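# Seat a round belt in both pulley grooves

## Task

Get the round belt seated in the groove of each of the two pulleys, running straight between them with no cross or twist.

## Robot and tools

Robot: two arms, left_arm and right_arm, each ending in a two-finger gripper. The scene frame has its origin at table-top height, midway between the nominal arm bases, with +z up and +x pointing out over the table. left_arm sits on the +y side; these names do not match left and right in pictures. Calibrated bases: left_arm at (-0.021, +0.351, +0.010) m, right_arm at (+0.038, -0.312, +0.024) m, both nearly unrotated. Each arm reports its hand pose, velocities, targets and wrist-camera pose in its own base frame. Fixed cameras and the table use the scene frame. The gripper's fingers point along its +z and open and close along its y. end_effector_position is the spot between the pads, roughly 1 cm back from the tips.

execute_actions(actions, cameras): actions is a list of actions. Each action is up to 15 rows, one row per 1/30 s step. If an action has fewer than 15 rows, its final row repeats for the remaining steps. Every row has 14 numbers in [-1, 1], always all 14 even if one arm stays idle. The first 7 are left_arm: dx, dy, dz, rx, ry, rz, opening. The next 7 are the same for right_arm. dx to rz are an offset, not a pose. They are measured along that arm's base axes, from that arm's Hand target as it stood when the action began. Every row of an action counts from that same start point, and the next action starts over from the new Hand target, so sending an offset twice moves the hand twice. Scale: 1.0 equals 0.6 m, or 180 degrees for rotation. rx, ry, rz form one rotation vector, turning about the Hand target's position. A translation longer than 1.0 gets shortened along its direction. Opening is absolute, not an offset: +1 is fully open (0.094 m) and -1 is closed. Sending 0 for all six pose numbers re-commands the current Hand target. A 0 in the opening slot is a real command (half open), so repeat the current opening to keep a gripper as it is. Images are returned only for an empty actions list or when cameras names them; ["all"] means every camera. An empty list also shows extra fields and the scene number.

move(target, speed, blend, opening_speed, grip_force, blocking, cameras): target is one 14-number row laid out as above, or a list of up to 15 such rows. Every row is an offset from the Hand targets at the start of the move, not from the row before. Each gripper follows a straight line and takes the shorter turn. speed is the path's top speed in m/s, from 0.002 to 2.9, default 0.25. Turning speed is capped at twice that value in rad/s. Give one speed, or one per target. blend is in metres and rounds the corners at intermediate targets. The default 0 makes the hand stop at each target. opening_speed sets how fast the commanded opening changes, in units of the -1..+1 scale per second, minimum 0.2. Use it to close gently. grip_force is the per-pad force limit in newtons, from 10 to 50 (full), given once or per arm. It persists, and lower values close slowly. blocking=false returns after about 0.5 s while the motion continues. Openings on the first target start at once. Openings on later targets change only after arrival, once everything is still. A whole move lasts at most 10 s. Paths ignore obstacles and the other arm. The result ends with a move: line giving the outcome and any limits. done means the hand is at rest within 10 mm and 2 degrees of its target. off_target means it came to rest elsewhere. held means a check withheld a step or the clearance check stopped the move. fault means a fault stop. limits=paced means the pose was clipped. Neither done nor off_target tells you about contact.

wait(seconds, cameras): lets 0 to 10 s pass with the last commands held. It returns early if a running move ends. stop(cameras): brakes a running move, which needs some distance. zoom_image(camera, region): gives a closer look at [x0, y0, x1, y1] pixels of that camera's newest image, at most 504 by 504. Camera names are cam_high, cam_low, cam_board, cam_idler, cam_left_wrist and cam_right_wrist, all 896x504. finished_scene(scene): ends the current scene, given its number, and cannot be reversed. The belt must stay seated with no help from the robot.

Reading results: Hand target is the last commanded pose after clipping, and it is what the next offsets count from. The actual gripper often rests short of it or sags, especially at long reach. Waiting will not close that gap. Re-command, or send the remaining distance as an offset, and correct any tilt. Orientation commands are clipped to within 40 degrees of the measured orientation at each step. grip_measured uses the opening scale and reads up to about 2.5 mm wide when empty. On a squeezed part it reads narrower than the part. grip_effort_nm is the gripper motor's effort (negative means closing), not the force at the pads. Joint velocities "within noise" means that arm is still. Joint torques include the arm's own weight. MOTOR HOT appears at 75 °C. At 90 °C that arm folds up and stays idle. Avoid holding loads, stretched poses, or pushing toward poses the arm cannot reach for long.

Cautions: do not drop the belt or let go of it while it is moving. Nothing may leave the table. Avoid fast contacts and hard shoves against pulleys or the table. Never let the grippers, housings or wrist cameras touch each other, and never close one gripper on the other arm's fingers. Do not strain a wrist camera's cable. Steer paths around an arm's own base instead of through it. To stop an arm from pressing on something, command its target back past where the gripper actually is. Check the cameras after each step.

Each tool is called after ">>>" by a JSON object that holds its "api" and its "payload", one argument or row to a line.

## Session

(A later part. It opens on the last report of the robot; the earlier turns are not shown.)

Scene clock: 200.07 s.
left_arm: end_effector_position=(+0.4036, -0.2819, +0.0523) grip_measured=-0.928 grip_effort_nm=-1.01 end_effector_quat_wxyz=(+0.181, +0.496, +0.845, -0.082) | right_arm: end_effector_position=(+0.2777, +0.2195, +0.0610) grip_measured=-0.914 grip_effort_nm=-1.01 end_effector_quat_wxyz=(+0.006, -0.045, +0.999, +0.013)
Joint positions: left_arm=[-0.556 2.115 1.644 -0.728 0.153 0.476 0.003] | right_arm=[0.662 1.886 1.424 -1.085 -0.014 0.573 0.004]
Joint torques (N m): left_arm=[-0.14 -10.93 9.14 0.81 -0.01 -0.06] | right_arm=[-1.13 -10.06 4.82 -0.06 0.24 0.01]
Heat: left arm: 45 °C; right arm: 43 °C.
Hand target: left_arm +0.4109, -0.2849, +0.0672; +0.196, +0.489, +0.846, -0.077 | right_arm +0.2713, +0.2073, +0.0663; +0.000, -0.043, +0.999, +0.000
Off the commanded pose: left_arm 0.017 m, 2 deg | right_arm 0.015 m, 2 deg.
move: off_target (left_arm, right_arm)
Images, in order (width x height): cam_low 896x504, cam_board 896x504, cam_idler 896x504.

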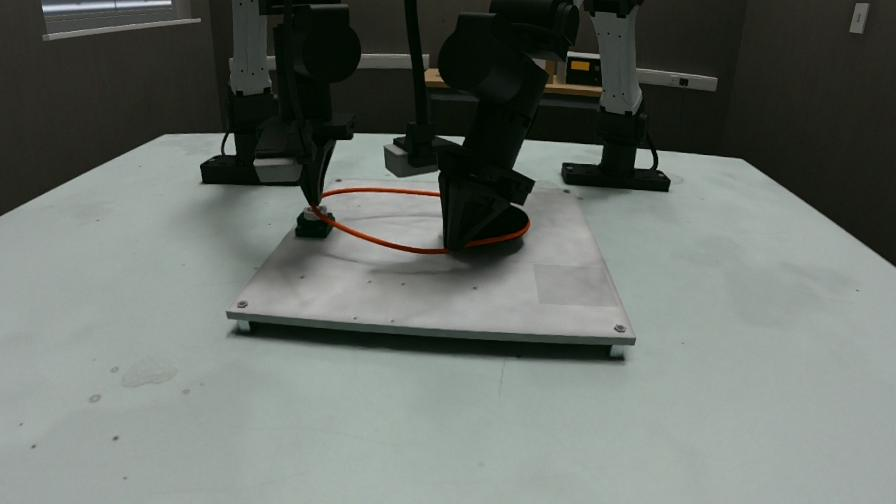

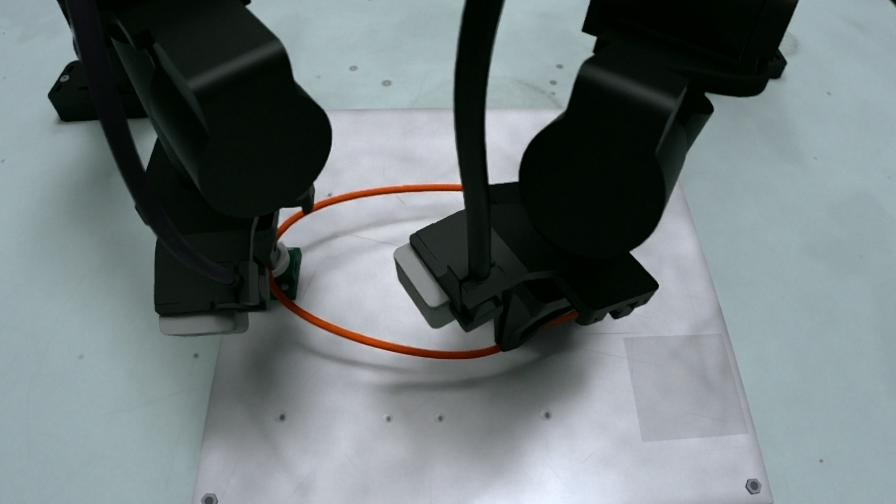

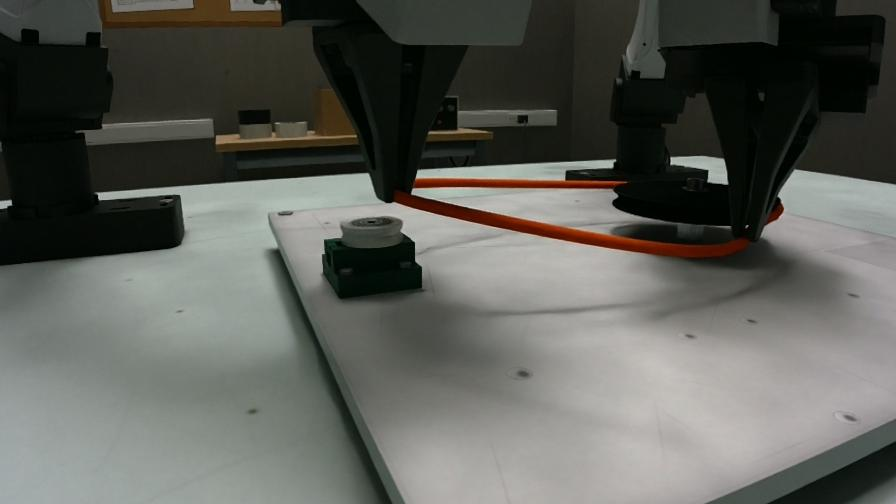

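>>> {"api": "move", "payload": {
  "target": [
    [0.005,0.01,0.01,0.0,0,0,-0.98,0,-0.01,0.005,0,0,0,-0.98],
    [0.005,0.01,0.01,0.0,0,0,-0.6,0,-0.01,0.005,0,0,0,-0.98],
    [0.005,0.01,0.15,0,0,0,-0.6,0,-0.01,0.005,0,0,0,-0.98],
    [-0.02,0.25,0.18,0,0,0,-0.6,0,-0.01,0.005,0,0,0,-0.98]
  ],
  "speed": 0.12,
  "cameras": ["cam_low","cam_board","cam_idler","cam_right_wrist"]
}}

>>> {"api": "zoom_image", "payload": {
  "camera": "cam_low",
  "region": [380, 160, 580, 290]
}}

>>> {"api": "zoom_image", "payload": {
  "camera": "cam_idler",
  "region": [560, 150, 880, 300]
}}

>>> {"api": "zoom_image", "payload": {
  "camera": "cam_board",
  "region": [200, 200, 360, 320]
}}

Scene clock: 206.23 s.
left_arm: end_effector_position=(+0.4042, -0.1337, +0.1625) grip_measured=-0.602 grip_effort_nm=0.14 end_effector_quat_wxyz=(+0.181, +0.482, +0.854, -0.073) | right_arm: end_effector_position=(+0.2759, +0.2142, +0.0633) grip_measured=-0.914 grip_effort_nm=-1.01 end_effector_quat_wxyz=(+0.002, -0.047, +0.999, +0.012)
Joint positions: left_arm=[-0.221 1.872 1.743 -1.13 0.242 0.768 0.019] | right_arm=[0.652 1.874 1.417 -1.097 -0.016 0.558 0.004]
Joint torques (N m): left_arm=[0.29 -11.51 5.27 0.8 0.4 0.26] | right_arm=[-1.46 -10.26 4.66 -0.01 0.29 0.03]
Heat: left arm: 47 °C; right arm: 43 °C.
Hand target: left_arm +0.3989, -0.1349, +0.1752; +0.196, +0.489, +0.846, -0.077 | right_arm +0.2713, +0.2014, +0.0692; +0.000, -0.043, +0.999, +0.000
Off the commanded pose: left_arm 0.014 m, 2 deg | right_arm 0.015 m, 1 deg.
move: off_target (left_arm, right_arm); target 2's new opening was sent with left_arm's hand 0.021 m and 2 deg from that target
camera_calibration:
cam_right_wrist: T_world_to_cam=[[0.0948031, -0.995295, -0.0199865, 0.190317], [-0.905562, -0.0945602, 0.413541, 0.28273], [-0.413485, -0.021106, -0.910266, 0.267141], [0, 0, 0, 1]] pos_world=[0.348446, 0.221795, 0.130053]
Images, in order (width x height): cam_low 896x504, cam_board 896x504, cam_idler 896x504, cam_right_wrist 896x504.

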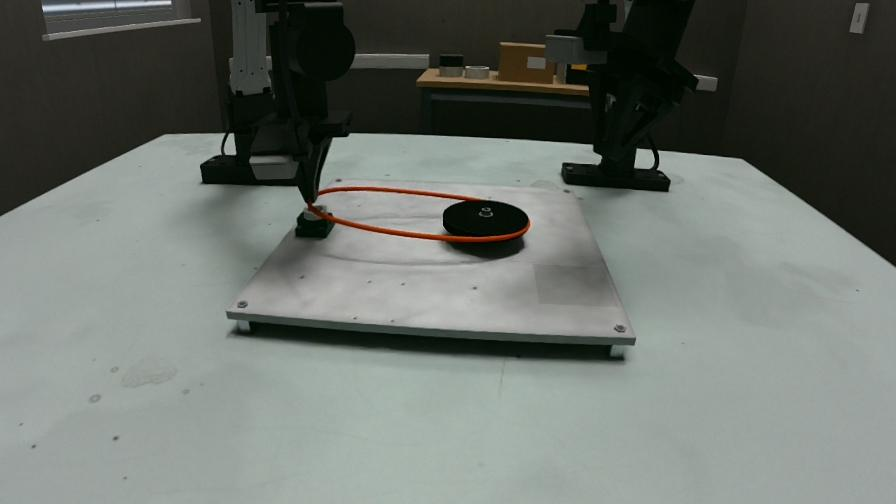

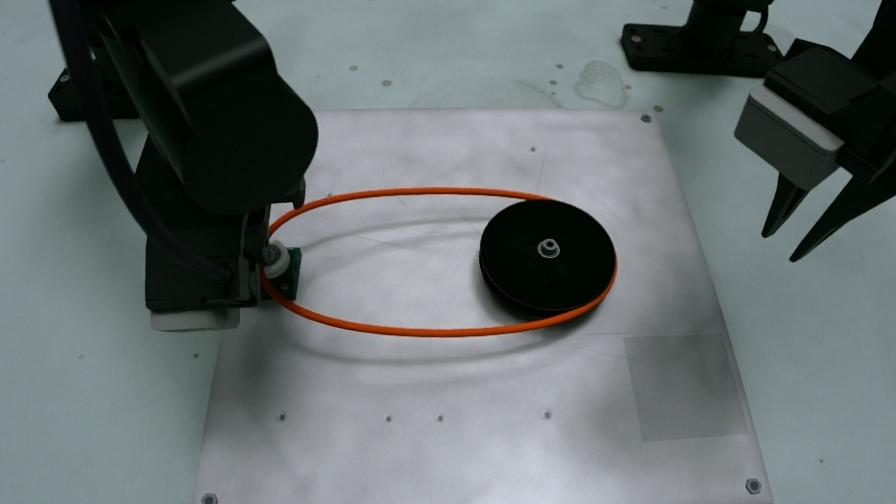

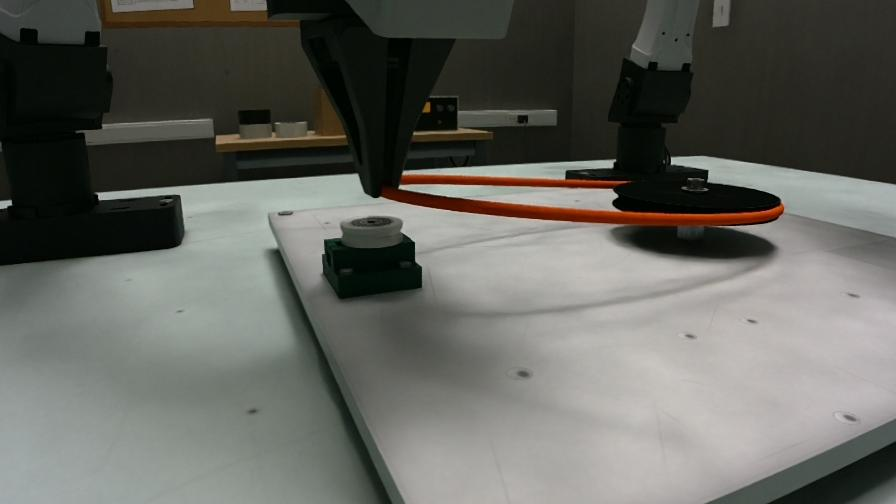

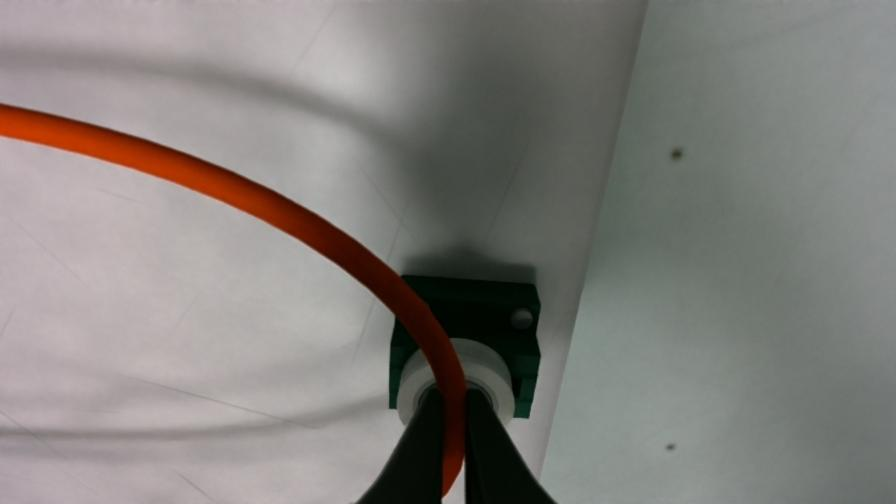

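Scaled by 2.520 from the camera's 896x504 image, which has a finer 1280x720 frame.

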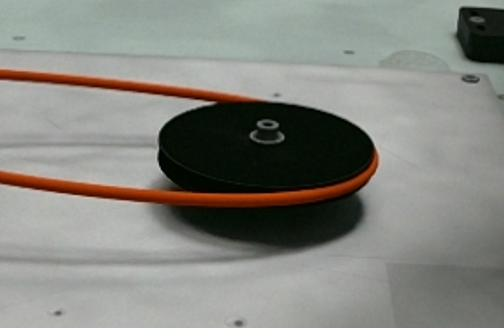

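Scaled by 1.575 from the camera's 896x504 image, which has a finer 1280x720 frame.

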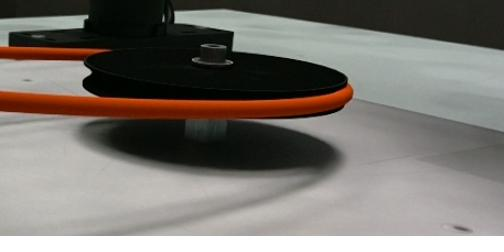

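Scaled by 3.150 from the camera's 896x504 image, which has a finer 1280x720 frame.

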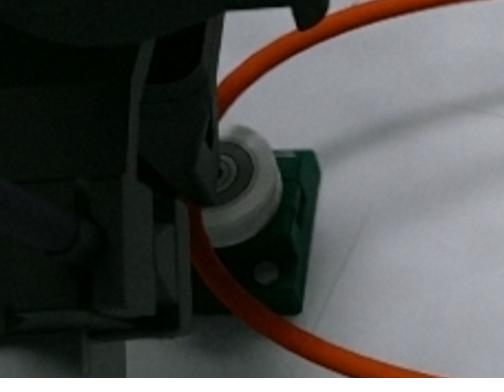

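>>> {"api": "move", "payload": {
  "target": [
    [0,0,0,0,0,0,-0.6,-0.035,-0.12,0.0,0,0,0,-0.98],
    [0,0,0,0,0,0,-0.6,-0.04,-0.22,-0.01,0,0,0,-0.98]
  ],
  "speed": 0.1,
  "blend": [0.01,0],
  "cameras": ["cam_low","cam_board","cam_idler","cam_right_wrist"]
}}

>>> {"api": "zoom_image", "payload": {
  "camera": "cam_idler",
  "region": [270, 140, 470, 310]
}}

Scene clock: 209.97 s.
left_arm: end_effector_position=(+0.4042, -0.1337, +0.1625) grip_measured=-0.602 grip_effort_nm=0.14 end_effector_quat_wxyz=(+0.181, +0.482, +0.854, -0.073) | right_arm: end_effector_position=(+0.2572, +0.1841, +0.0840) grip_measured=-0.914 grip_effort_nm=-1.01 end_effector_quat_wxyz=(+0.029, -0.112, +0.971, +0.212)
Joint positions: left_arm=[-0.221 1.872 1.743 -1.13 0.243 0.769 0.019] | right_arm=[0.411 1.572 1.081 -0.888 -0.388 0.22 0.004]
Joint torques (N m): left_arm=[0.29 -11.52 5.27 0.79 0.41 0.27] | right_arm=[-8.99 -8.79 3.96 -1.39 3.27 -0.07]
Heat: left arm: 47 °C; right arm: 43 °C.
Hand target: left_arm +0.3989, -0.1349, +0.1752; +0.196, +0.489, +0.846, -0.077 | right_arm +0.2473, +0.0693, +0.0633; +0.000, -0.043, +0.999, +0.000
Off the commanded pose: left_arm 0.014 m, 2 deg | right_arm 0.117 m, 26 deg.
move: off_target (left_arm, right_arm)
camera_calibration:
cam_right_wrist: T_world_to_cam=[[0.229774, -0.886528, -0.401588, 0.139817], [-0.888129, -0.359751, 0.286017, 0.309399], [-0.398033, 0.290942, -0.870013, 0.212831], [0, 0, 0, 1]] pos_world=[0.327374, 0.173337, 0.152821]
Images, in order (width x height): cam_low 896x504, cam_board 896x504, cam_idler 896x504, cam_right_wrist 896x504.

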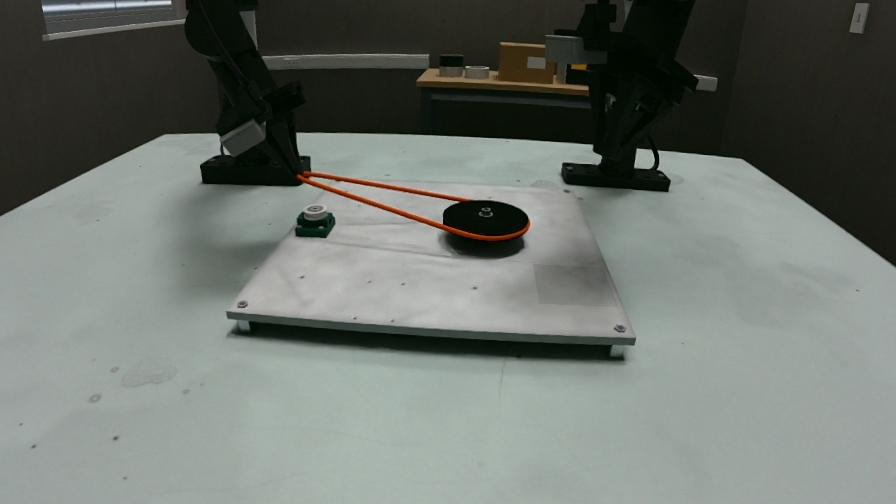

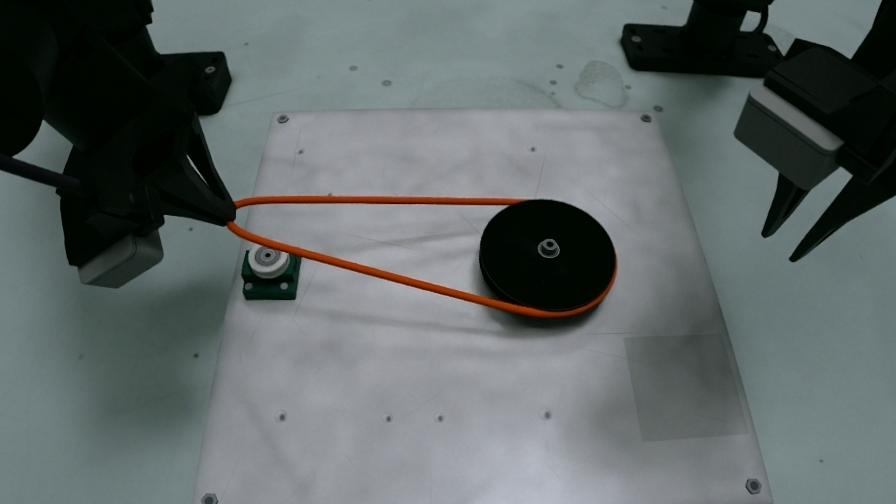

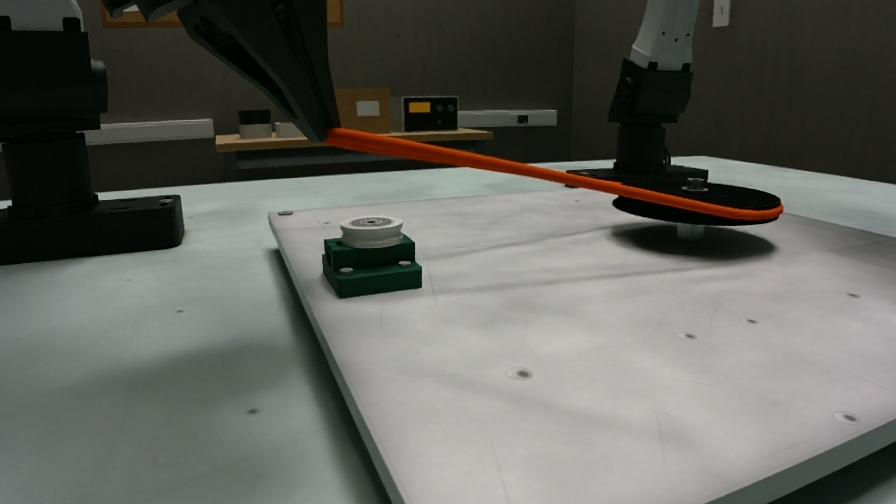

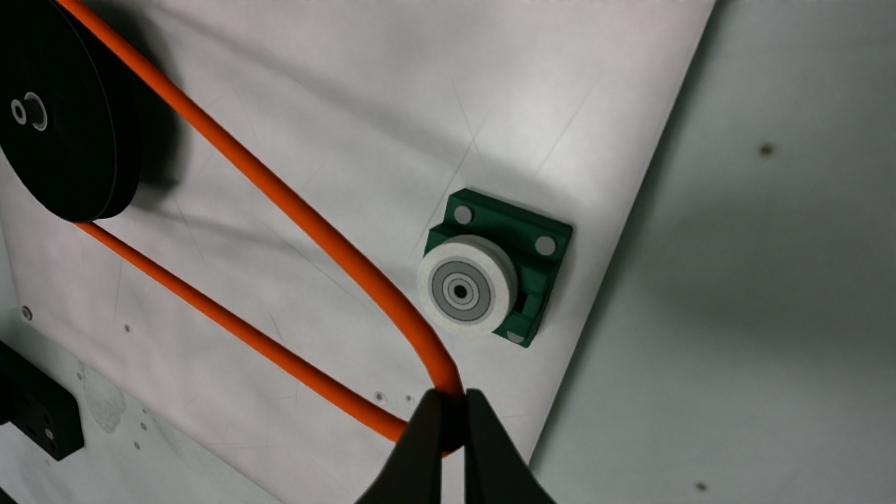

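Scaled by 2.520 from the camera's 896x504 image, which has a finer 1280x720 frame.

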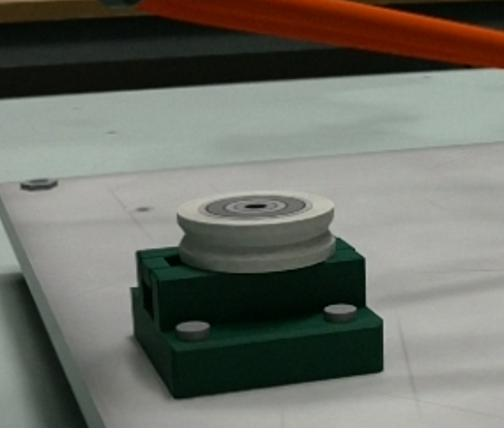

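>>> {"api": "move", "payload": {
  "target": [
    [0,0,0,0,0,0,-0.6,0.005,-0.03,-0.07,0,0,0,-0.98]
  ],
  "speed": 0.08,
  "cameras": ["cam_board","cam_idler","cam_right_wrist"]
}}

>>> {"api": "zoom_image", "payload": {
  "camera": "cam_idler",
  "region": [270, 140, 470, 310]
}}

Scene clock: 211.93 s.
left_arm: end_effector_position=(+0.4042, -0.1337, +0.1625) grip_measured=-0.602 grip_effort_nm=0.14 end_effector_quat_wxyz=(+0.181, +0.482, +0.854, -0.073) | right_arm: end_effector_position=(+0.2575, +0.1789, +0.0613) grip_measured=-0.914 grip_effort_nm=-1.01 end_effector_quat_wxyz=(+0.045, -0.126, +0.959, +0.250)
Joint positions: left_arm=[-0.221 1.872 1.743 -1.13 0.243 0.769 0.019] | right_arm=[0.354 1.569 0.954 -0.739 -0.468 0.145 0.004]
Joint torques (N m): left_arm=[0.29 -11.51 5.27 0.79 0.41 0.27] | right_arm=[-10.36 -7.02 3.07 -1.28 3.8 -0.07]
Heat: left arm: 47 °C; right arm: 43 °C.
Hand target: left_arm +0.3989, -0.1349, +0.1752; +0.196, +0.489, +0.846, -0.077 | right_arm +0.2502, +0.0513, +0.0212; +0.000, -0.043, +0.999, +0.000
Off the commanded pose: left_arm 0.014 m, 2 deg | right_arm 0.134 m, 31 deg.
move: off_target (left_arm, right_arm)
camera_calibration:
cam_right_wrist: T_world_to_cam=[[0.264118, -0.845102, -0.464806, 0.113593], [-0.885896, -0.403113, 0.229538, 0.324915], [-0.381352, 0.351145, -0.855142, 0.178757], [0, 0, 0, 1]] pos_world=[0.326009, 0.164205, 0.131081]
Images, in order (width x height): cam_board 896x504, cam_idler 896x504, cam_right_wrist 896x504.

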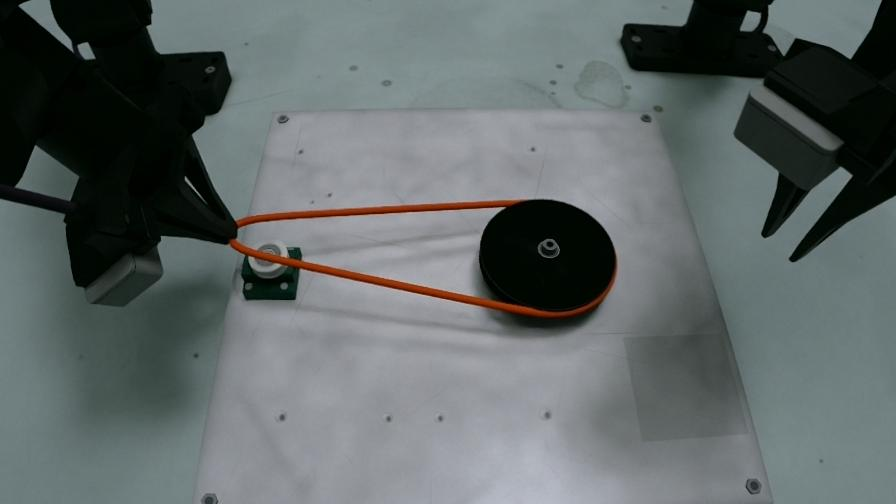

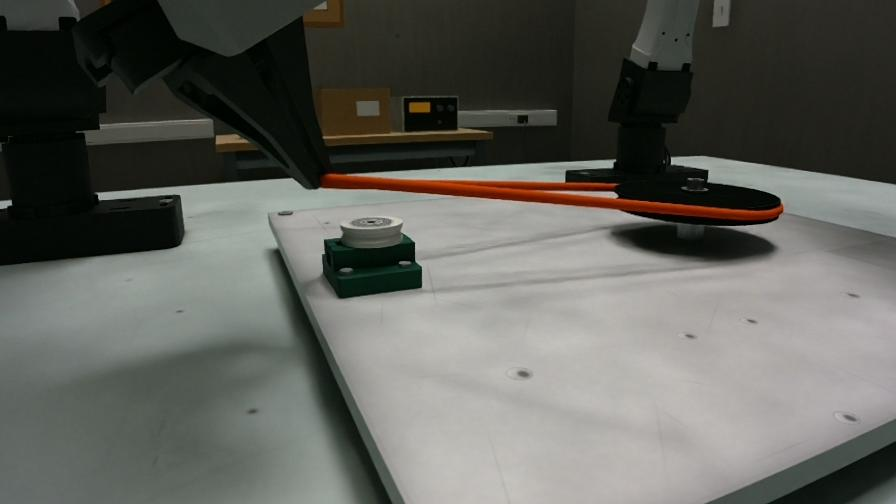

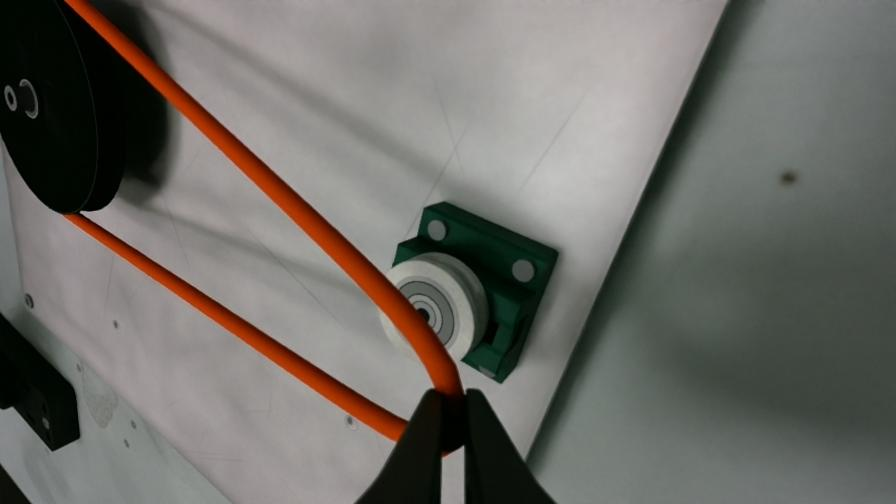

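Scaled by 2.520 from the camera's 896x504 image, which has a finer 1280x720 frame.

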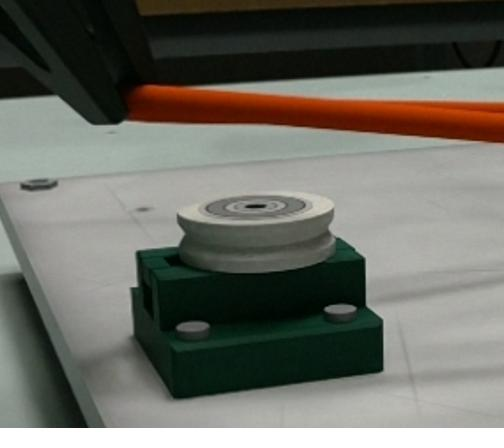

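>>> {"api": "move", "payload": {
  "target": [
    [0,0,0,0,0,0,-0.6,0.015,-0.02,-0.05,0,0,0,-0.98],
    [0,0,0,0,0,0,-0.6,0.015,-0.02,-0.085,0,0,0,-0.98]
  ],
  "speed": 0.06,
  "cameras": ["cam_board","cam_idler","cam_right_wrist"]
}}

>>> {"api": "zoom_image", "payload": {
  "camera": "cam_idler",
  "region": [270, 140, 470, 310]
}}

Scene clock: 215.20 s.
left_arm: end_effector_position=(+0.4042, -0.1337, +0.1625) grip_measured=-0.602 grip_effort_nm=0.14 end_effector_quat_wxyz=(+0.181, +0.482, +0.854, -0.073) | right_arm: end_effector_position=(+0.2607, +0.1760, +0.0392) grip_measured=-0.914 grip_effort_nm=-1.01 end_effector_quat_wxyz=(+0.064, -0.140, +0.946, +0.287)
Joint positions: left_arm=[-0.221 1.872 1.743 -1.13 0.243 0.769 0.019] | right_arm=[0.3 1.598 0.852 -0.582 -0.551 0.075 0.004]
Joint torques (N m): left_arm=[0.29 -11.52 5.26 0.79 0.41 0.27] | right_arm=[-11.26 -3.84 2.28 -1.06 4.33 -0.12]
Motor temperatures (°C): left_arm=[27 47 37 35 25 25 28] | right_arm=[27 42 34 29 30 27 28]
Heat: left arm: 47 °C; right arm: 42 °C.
Hand target: left_arm +0.3989, -0.1349, +0.1752; +0.196, +0.489, +0.846, -0.077 | right_arm +0.2592, +0.0393, -0.0298; -0.001, -0.043, +0.999, +0.000
Off the commanded pose: left_arm 0.014 m, 2 deg | right_arm 0.153 m, 36 deg.
move: off_target (left_arm, right_arm)
camera_calibration:
cam_right_wrist: T_world_to_cam=[[0.301542, -0.797738, -0.522193, 0.0841876], [-0.882277, -0.441097, 0.164377, 0.340011], [-0.361468, 0.411152, -0.836836, 0.145619], [0, 0, 0, 1]] pos_world=[0.327234, 0.157266, 0.109932]
Images, in order (width x height): cam_board 896x504, cam_idler 896x504, cam_right_wrist 896x504.

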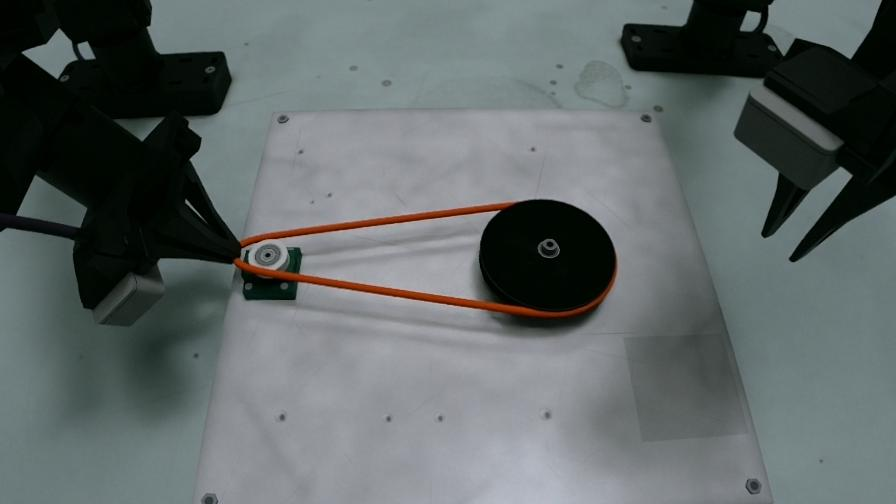

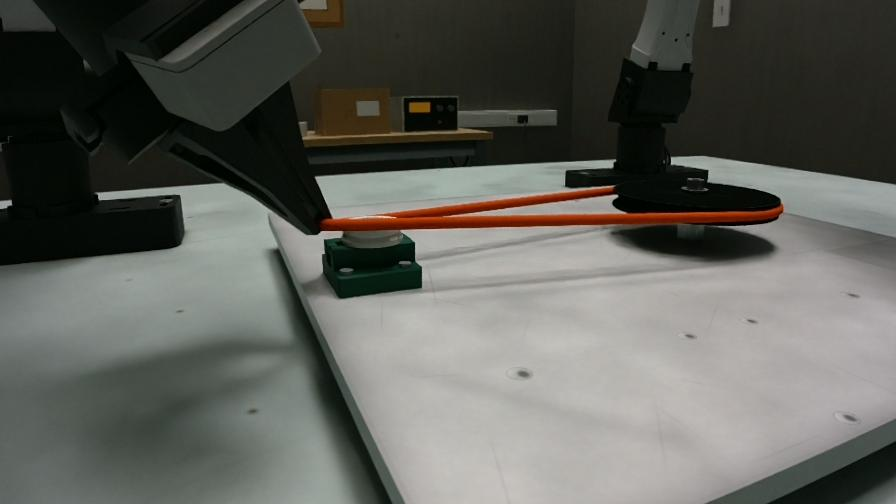

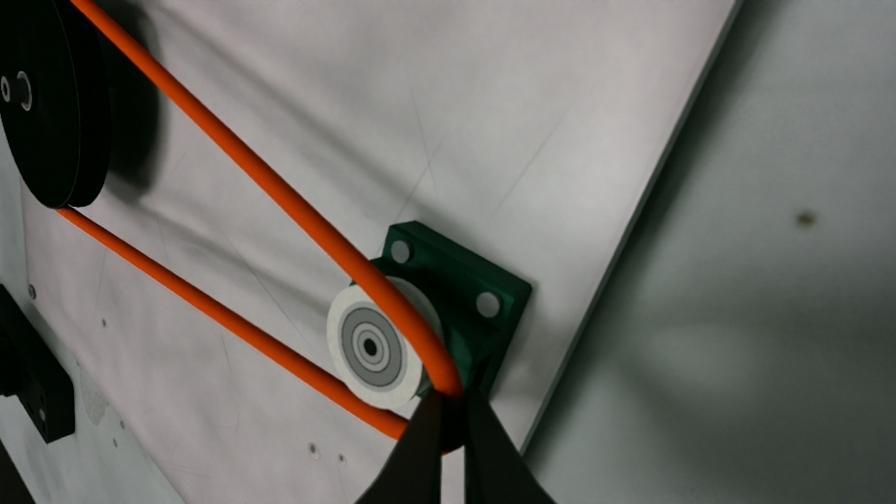

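Scaled by 2.520 from the camera's 896x504 image, which has a finer 1280x720 frame.

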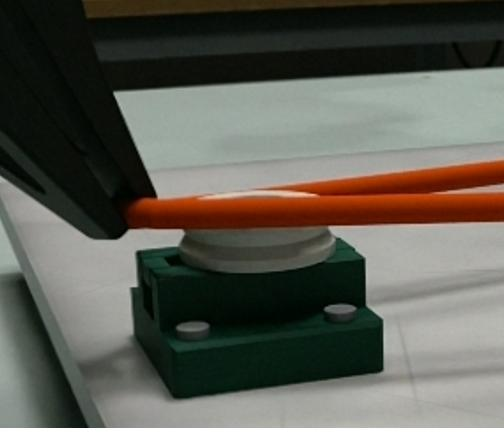

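>>> {"api": "move", "payload": {
  "target": [0,0,0,0,0,0,-0.6,0.01,-0.005,-0.035,0,0,0,-0.98],
  "speed": 0.06,
  "cameras": ["cam_board","cam_idler","cam_right_wrist"]
}}

>>> {"api": "zoom_image", "payload": {
  "camera": "cam_idler",
  "region": [270, 140, 470, 310]
}}

Scene clock: 217.37 s.
left_arm: end_effector_position=(+0.4042, -0.1337, +0.1625) grip_measured=-0.602 grip_effort_nm=0.14 end_effector_quat_wxyz=(+0.181, +0.482, +0.854, -0.073) | right_arm: end_effector_position=(+0.2623, +0.1756, +0.0330) grip_measured=-0.914 grip_effort_nm=-1.01 end_effector_quat_wxyz=(+0.063, -0.140, +0.939, +0.309)
Joint positions: left_arm=[-0.221 1.872 1.743 -1.13 0.243 0.769 0.019] | right_arm=[0.273 1.627 0.833 -0.543 -0.602 0.05 0.004]
Joint torques (N m): left_arm=[0.31 -11.52 5.26 0.8 0.41 0.27] | right_arm=[-11.32 -2.93 1.54 -0.87 4.66 -0.17]
Heat: left arm: 47 °C; right arm: 42 °C.
Hand target: left_arm +0.3989, -0.1349, +0.1752; +0.196, +0.489, +0.846, -0.077 | right_arm +0.2651, +0.0363, -0.0508; +0.000, -0.043, +0.999, +0.000
Off the commanded pose: left_arm 0.014 m, 2 deg | right_arm 0.163 m, 39 deg.
move: off_target (left_arm, right_arm)
camera_calibration:
cam_right_wrist: T_world_to_cam=[[0.301931, -0.772091, -0.559207, 0.0768101], [-0.87894, -0.452613, 0.150355, 0.343813], [-0.369192, 0.446113, -0.815279, 0.136369], [0, 0, 0, 1]] pos_world=[0.329346, 0.154083, 0.102437]
Images, in order (width x height): cam_board 896x504, cam_idler 896x504, cam_right_wrist 896x504.

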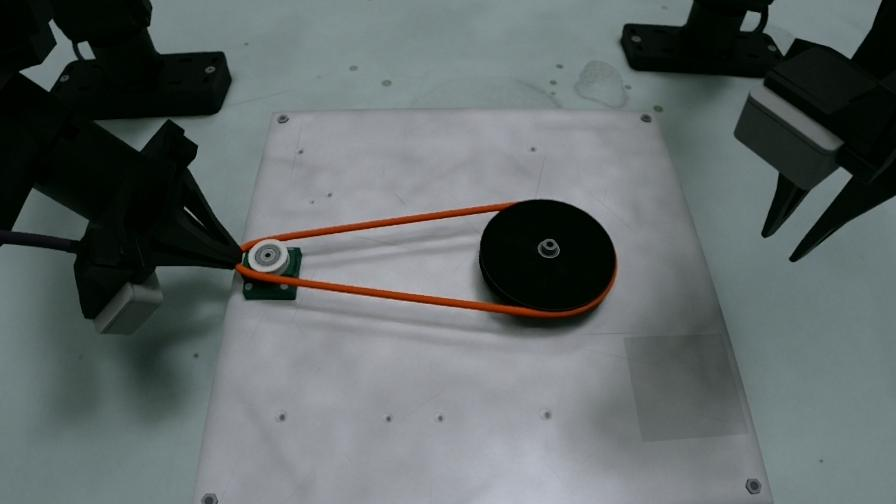

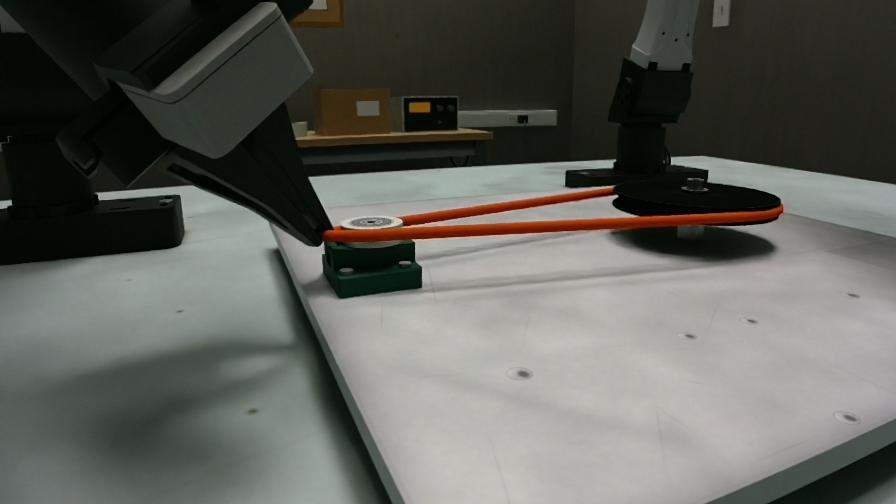

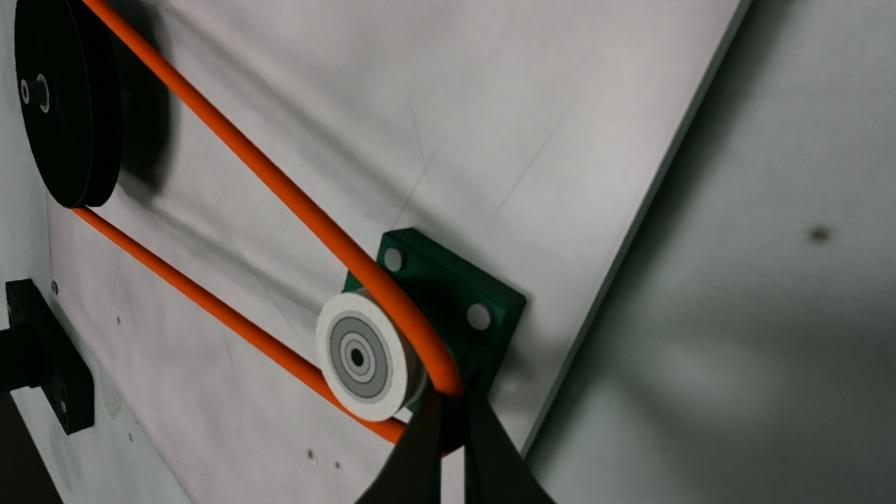

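Scaled by 2.520 from the camera's 896x504 image, which has a finer 1280x720 frame.

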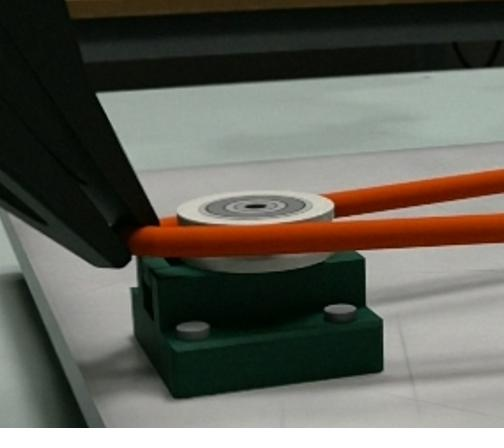

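>>> {"api": "move", "payload": {
  "target": [0,0,0,0,0,0,-0.6,0,0.06,0.05,0.3,0,0,-0.98],
  "speed": 0.1,
  "cameras": ["cam_board","cam_idler","cam_right_wrist","cam_low"]
}}

>>> {"api": "zoom_image", "payload": {
  "camera": "cam_idler",
  "region": [270, 140, 470, 310]
}}

Scene clock: 223.27 s.
left_arm: end_effector_position=(+0.4042, -0.1337, +0.1625) grip_measured=-0.602 grip_effort_nm=0.14 end_effector_quat_wxyz=(+0.181, +0.482, +0.854, -0.073) | right_arm: end_effector_position=(+0.2570, +0.0778, -0.0137) grip_measured=-0.978 grip_effort_nm=-0.10 end_effector_quat_wxyz=(+0.006, -0.026, +0.885, +0.465)
Joint positions: left_arm=[-0.221 1.872 1.743 -1.13 0.243 0.769 0.019] | right_arm=[-0.247 2.024 0.891 -0.799 -0.919 -0.486 0.001]
Joint torques (N m): left_arm=[0.29 -11.51 5.27 0.79 0.41 0.27] | right_arm=[-0.62 -5.12 4.94 -0.04 -0.28 -0.11]
Heat: left arm: 47 °C; right arm: 40 °C.
Hand target: left_arm +0.3989, -0.1349, +0.1752; +0.196, +0.489, +0.846, -0.077 | right_arm +0.2653, +0.0722, -0.0208; +0.019, -0.039, +0.890, +0.454
Off the commanded pose: left_arm 0.014 m, 2 deg | right_arm 0.012 m, 3 deg.
move: off_target (left_arm, right_arm)
camera_calibration:
cam_right_wrist: T_world_to_cam=[[0.0524753, -0.568452, -0.821041, 0.0215512], [-0.901091, -0.381341, 0.206432, 0.302885], [-0.430443, 0.729, -0.532238, 0.137581], [0, 0, 0, 1]] pos_world=[0.331017, 0.0274565, 0.0283953]
Images, in order (width x height): cam_low 896x504, cam_board 896x504, cam_idler 896x504, cam_right_wrist 896x504.

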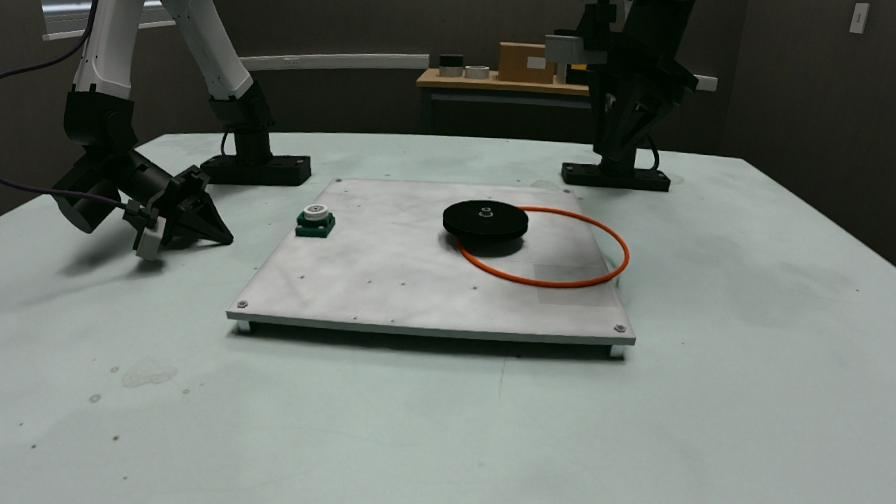

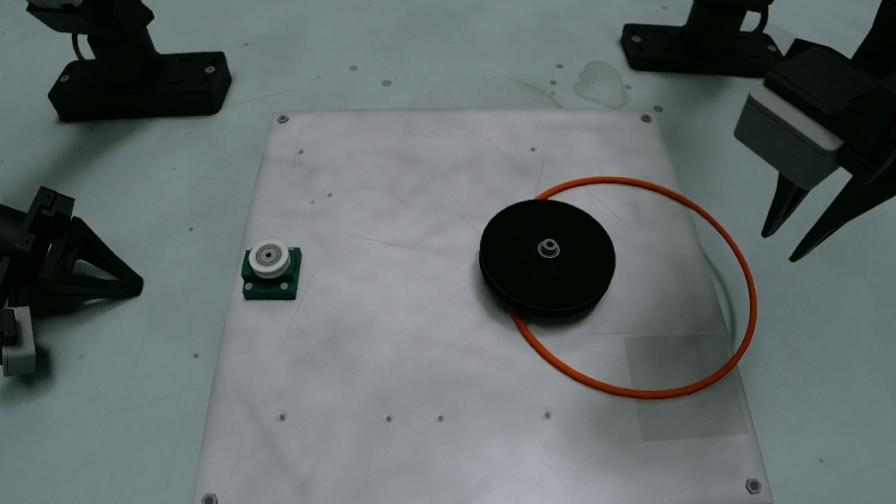

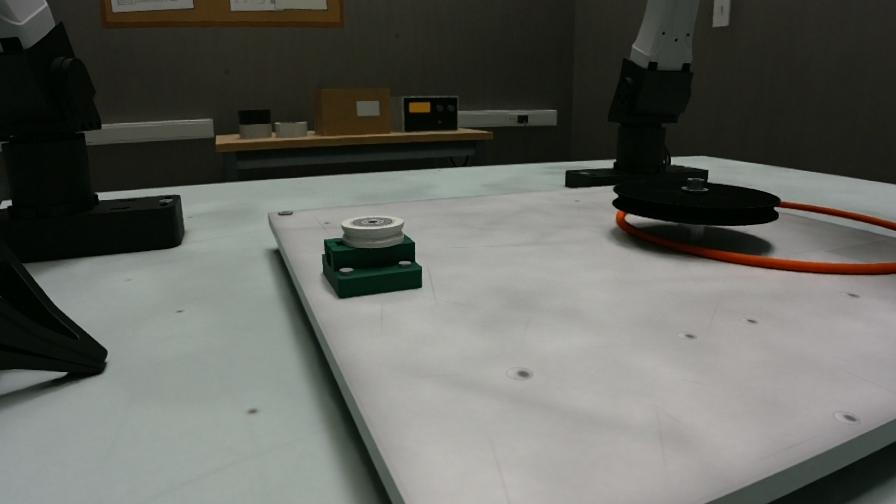

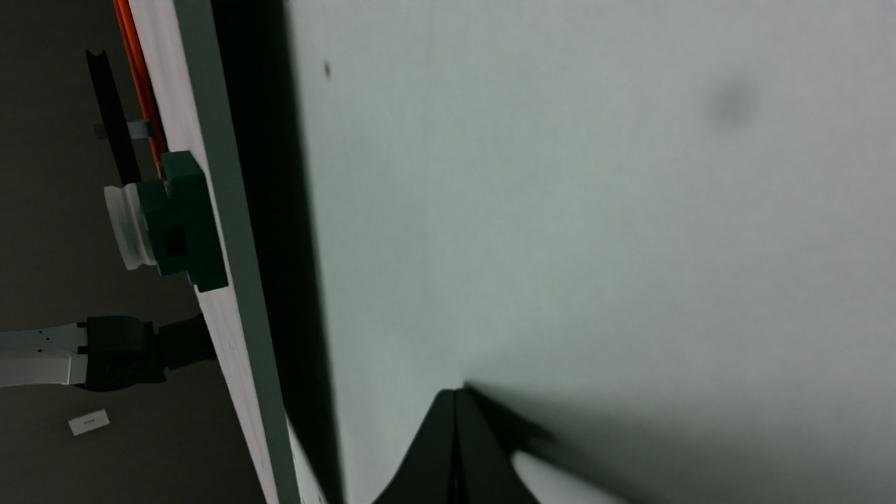

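Scaled by 2.520 from the camera's 896x504 image, which has a finer 1280x720 frame.

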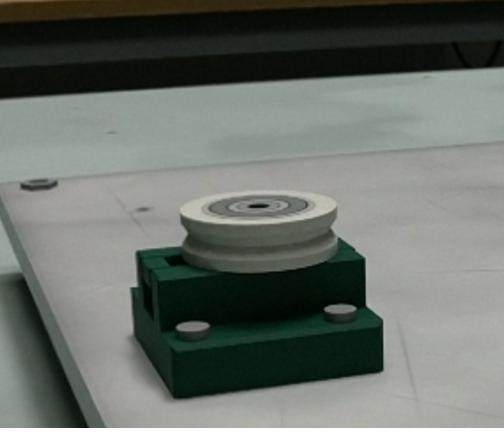

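>>> {"api": "move", "payload": {
  "target": [
    [0,0,0,0,0,0,-0.6,0,0,0.14,-0.15,0,0,-0.98],
    [0,0,0,0,0,0,-0.6,0.0,0.12,0.12,-0.3,0,0,-0.98],
    [0,0,0,0,0,0,-0.6,0.0,0.14,0.088,-0.3,0,0,-0.98]
  ],
  "speed": 0.15,
  "cameras": ["cam_board","cam_idler","cam_right_wrist"]
}}

Scene clock: 232.53 s.
left_arm: end_effector_position=(+0.4042, -0.1337, +0.1625) grip_measured=-0.602 grip_effort_nm=0.14 end_effector_quat_wxyz=(+0.181, +0.482, +0.854, -0.073) | right_arm: end_effector_position=(+0.2617, +0.1556, +0.0345) grip_measured=-0.978 grip_effort_nm=-0.09 end_effector_quat_wxyz=(-0.006, -0.046, +0.999, +0.005)
Joint positions: left_arm=[-0.221 1.872 1.743 -1.13 0.243 0.769 0.019] | right_arm=[0.528 1.764 1.158 -0.972 -0.014 0.437 0.001]
Joint torques (N m): left_arm=[0.29 -11.52 5.27 0.79 0.41 0.27] | right_arm=[0.09 -5.94 5.78 0.45 0.17 0.18]
Heat: left arm: 47 °C; right arm: 40 °C.
Hand target: left_arm +0.3989, -0.1349, +0.1752; +0.196, +0.489, +0.846, -0.077 | right_arm +0.2653, +0.1562, +0.0320; +0.000, -0.043, +0.999, +0.000
Off the commanded pose: left_arm 0.014 m, 2 deg | right_arm 0.004 m, 1 deg.
move: off_target (left_arm)
camera_calibration:
cam_right_wrist: T_world_to_cam=[[0.0922843, -0.995705, -0.00740781, 0.133], [-0.898764, -0.0864972, 0.429817, 0.272651], [-0.428611, -0.0330074, -0.902886, 0.239372], [0, 0, 0, 1]] pos_world=[0.335372, 0.163914, 0.0999209]
Images, in order (width x height): cam_board 896x504, cam_idler 896x504, cam_right_wrist 896x504.

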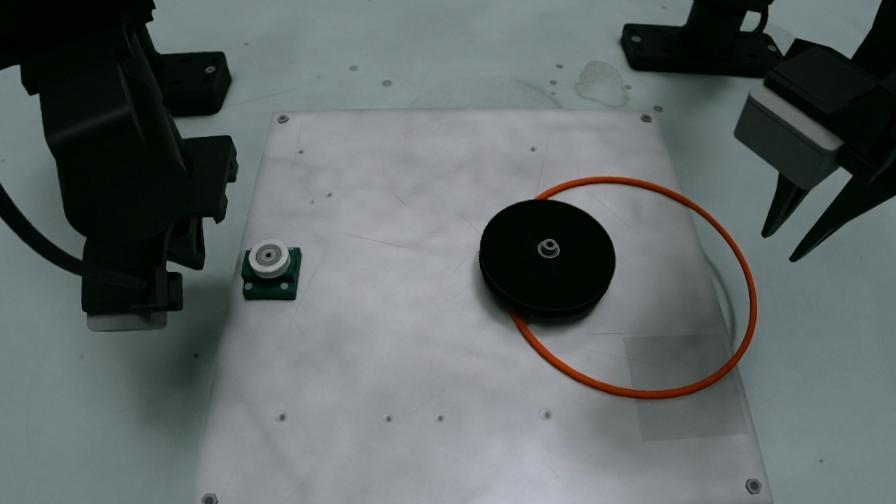

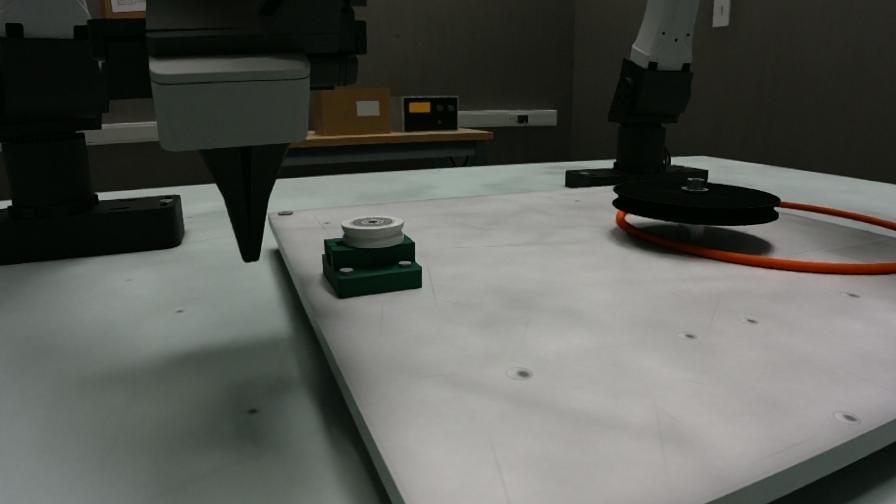

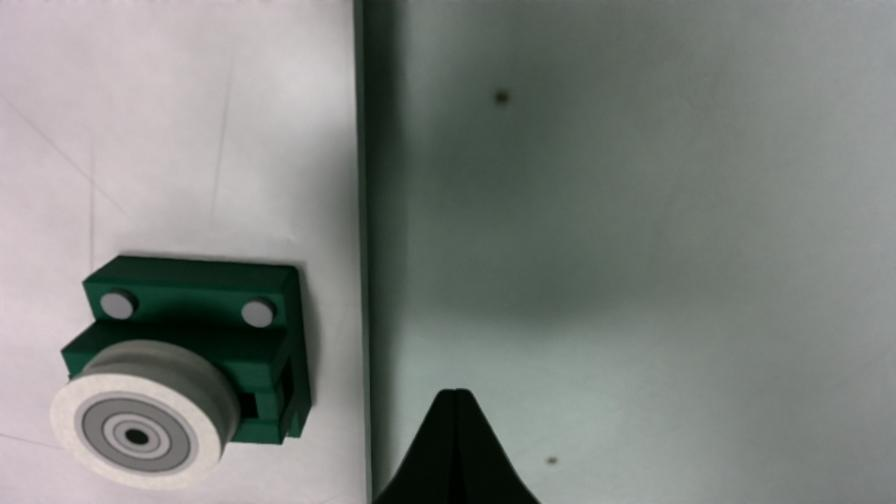

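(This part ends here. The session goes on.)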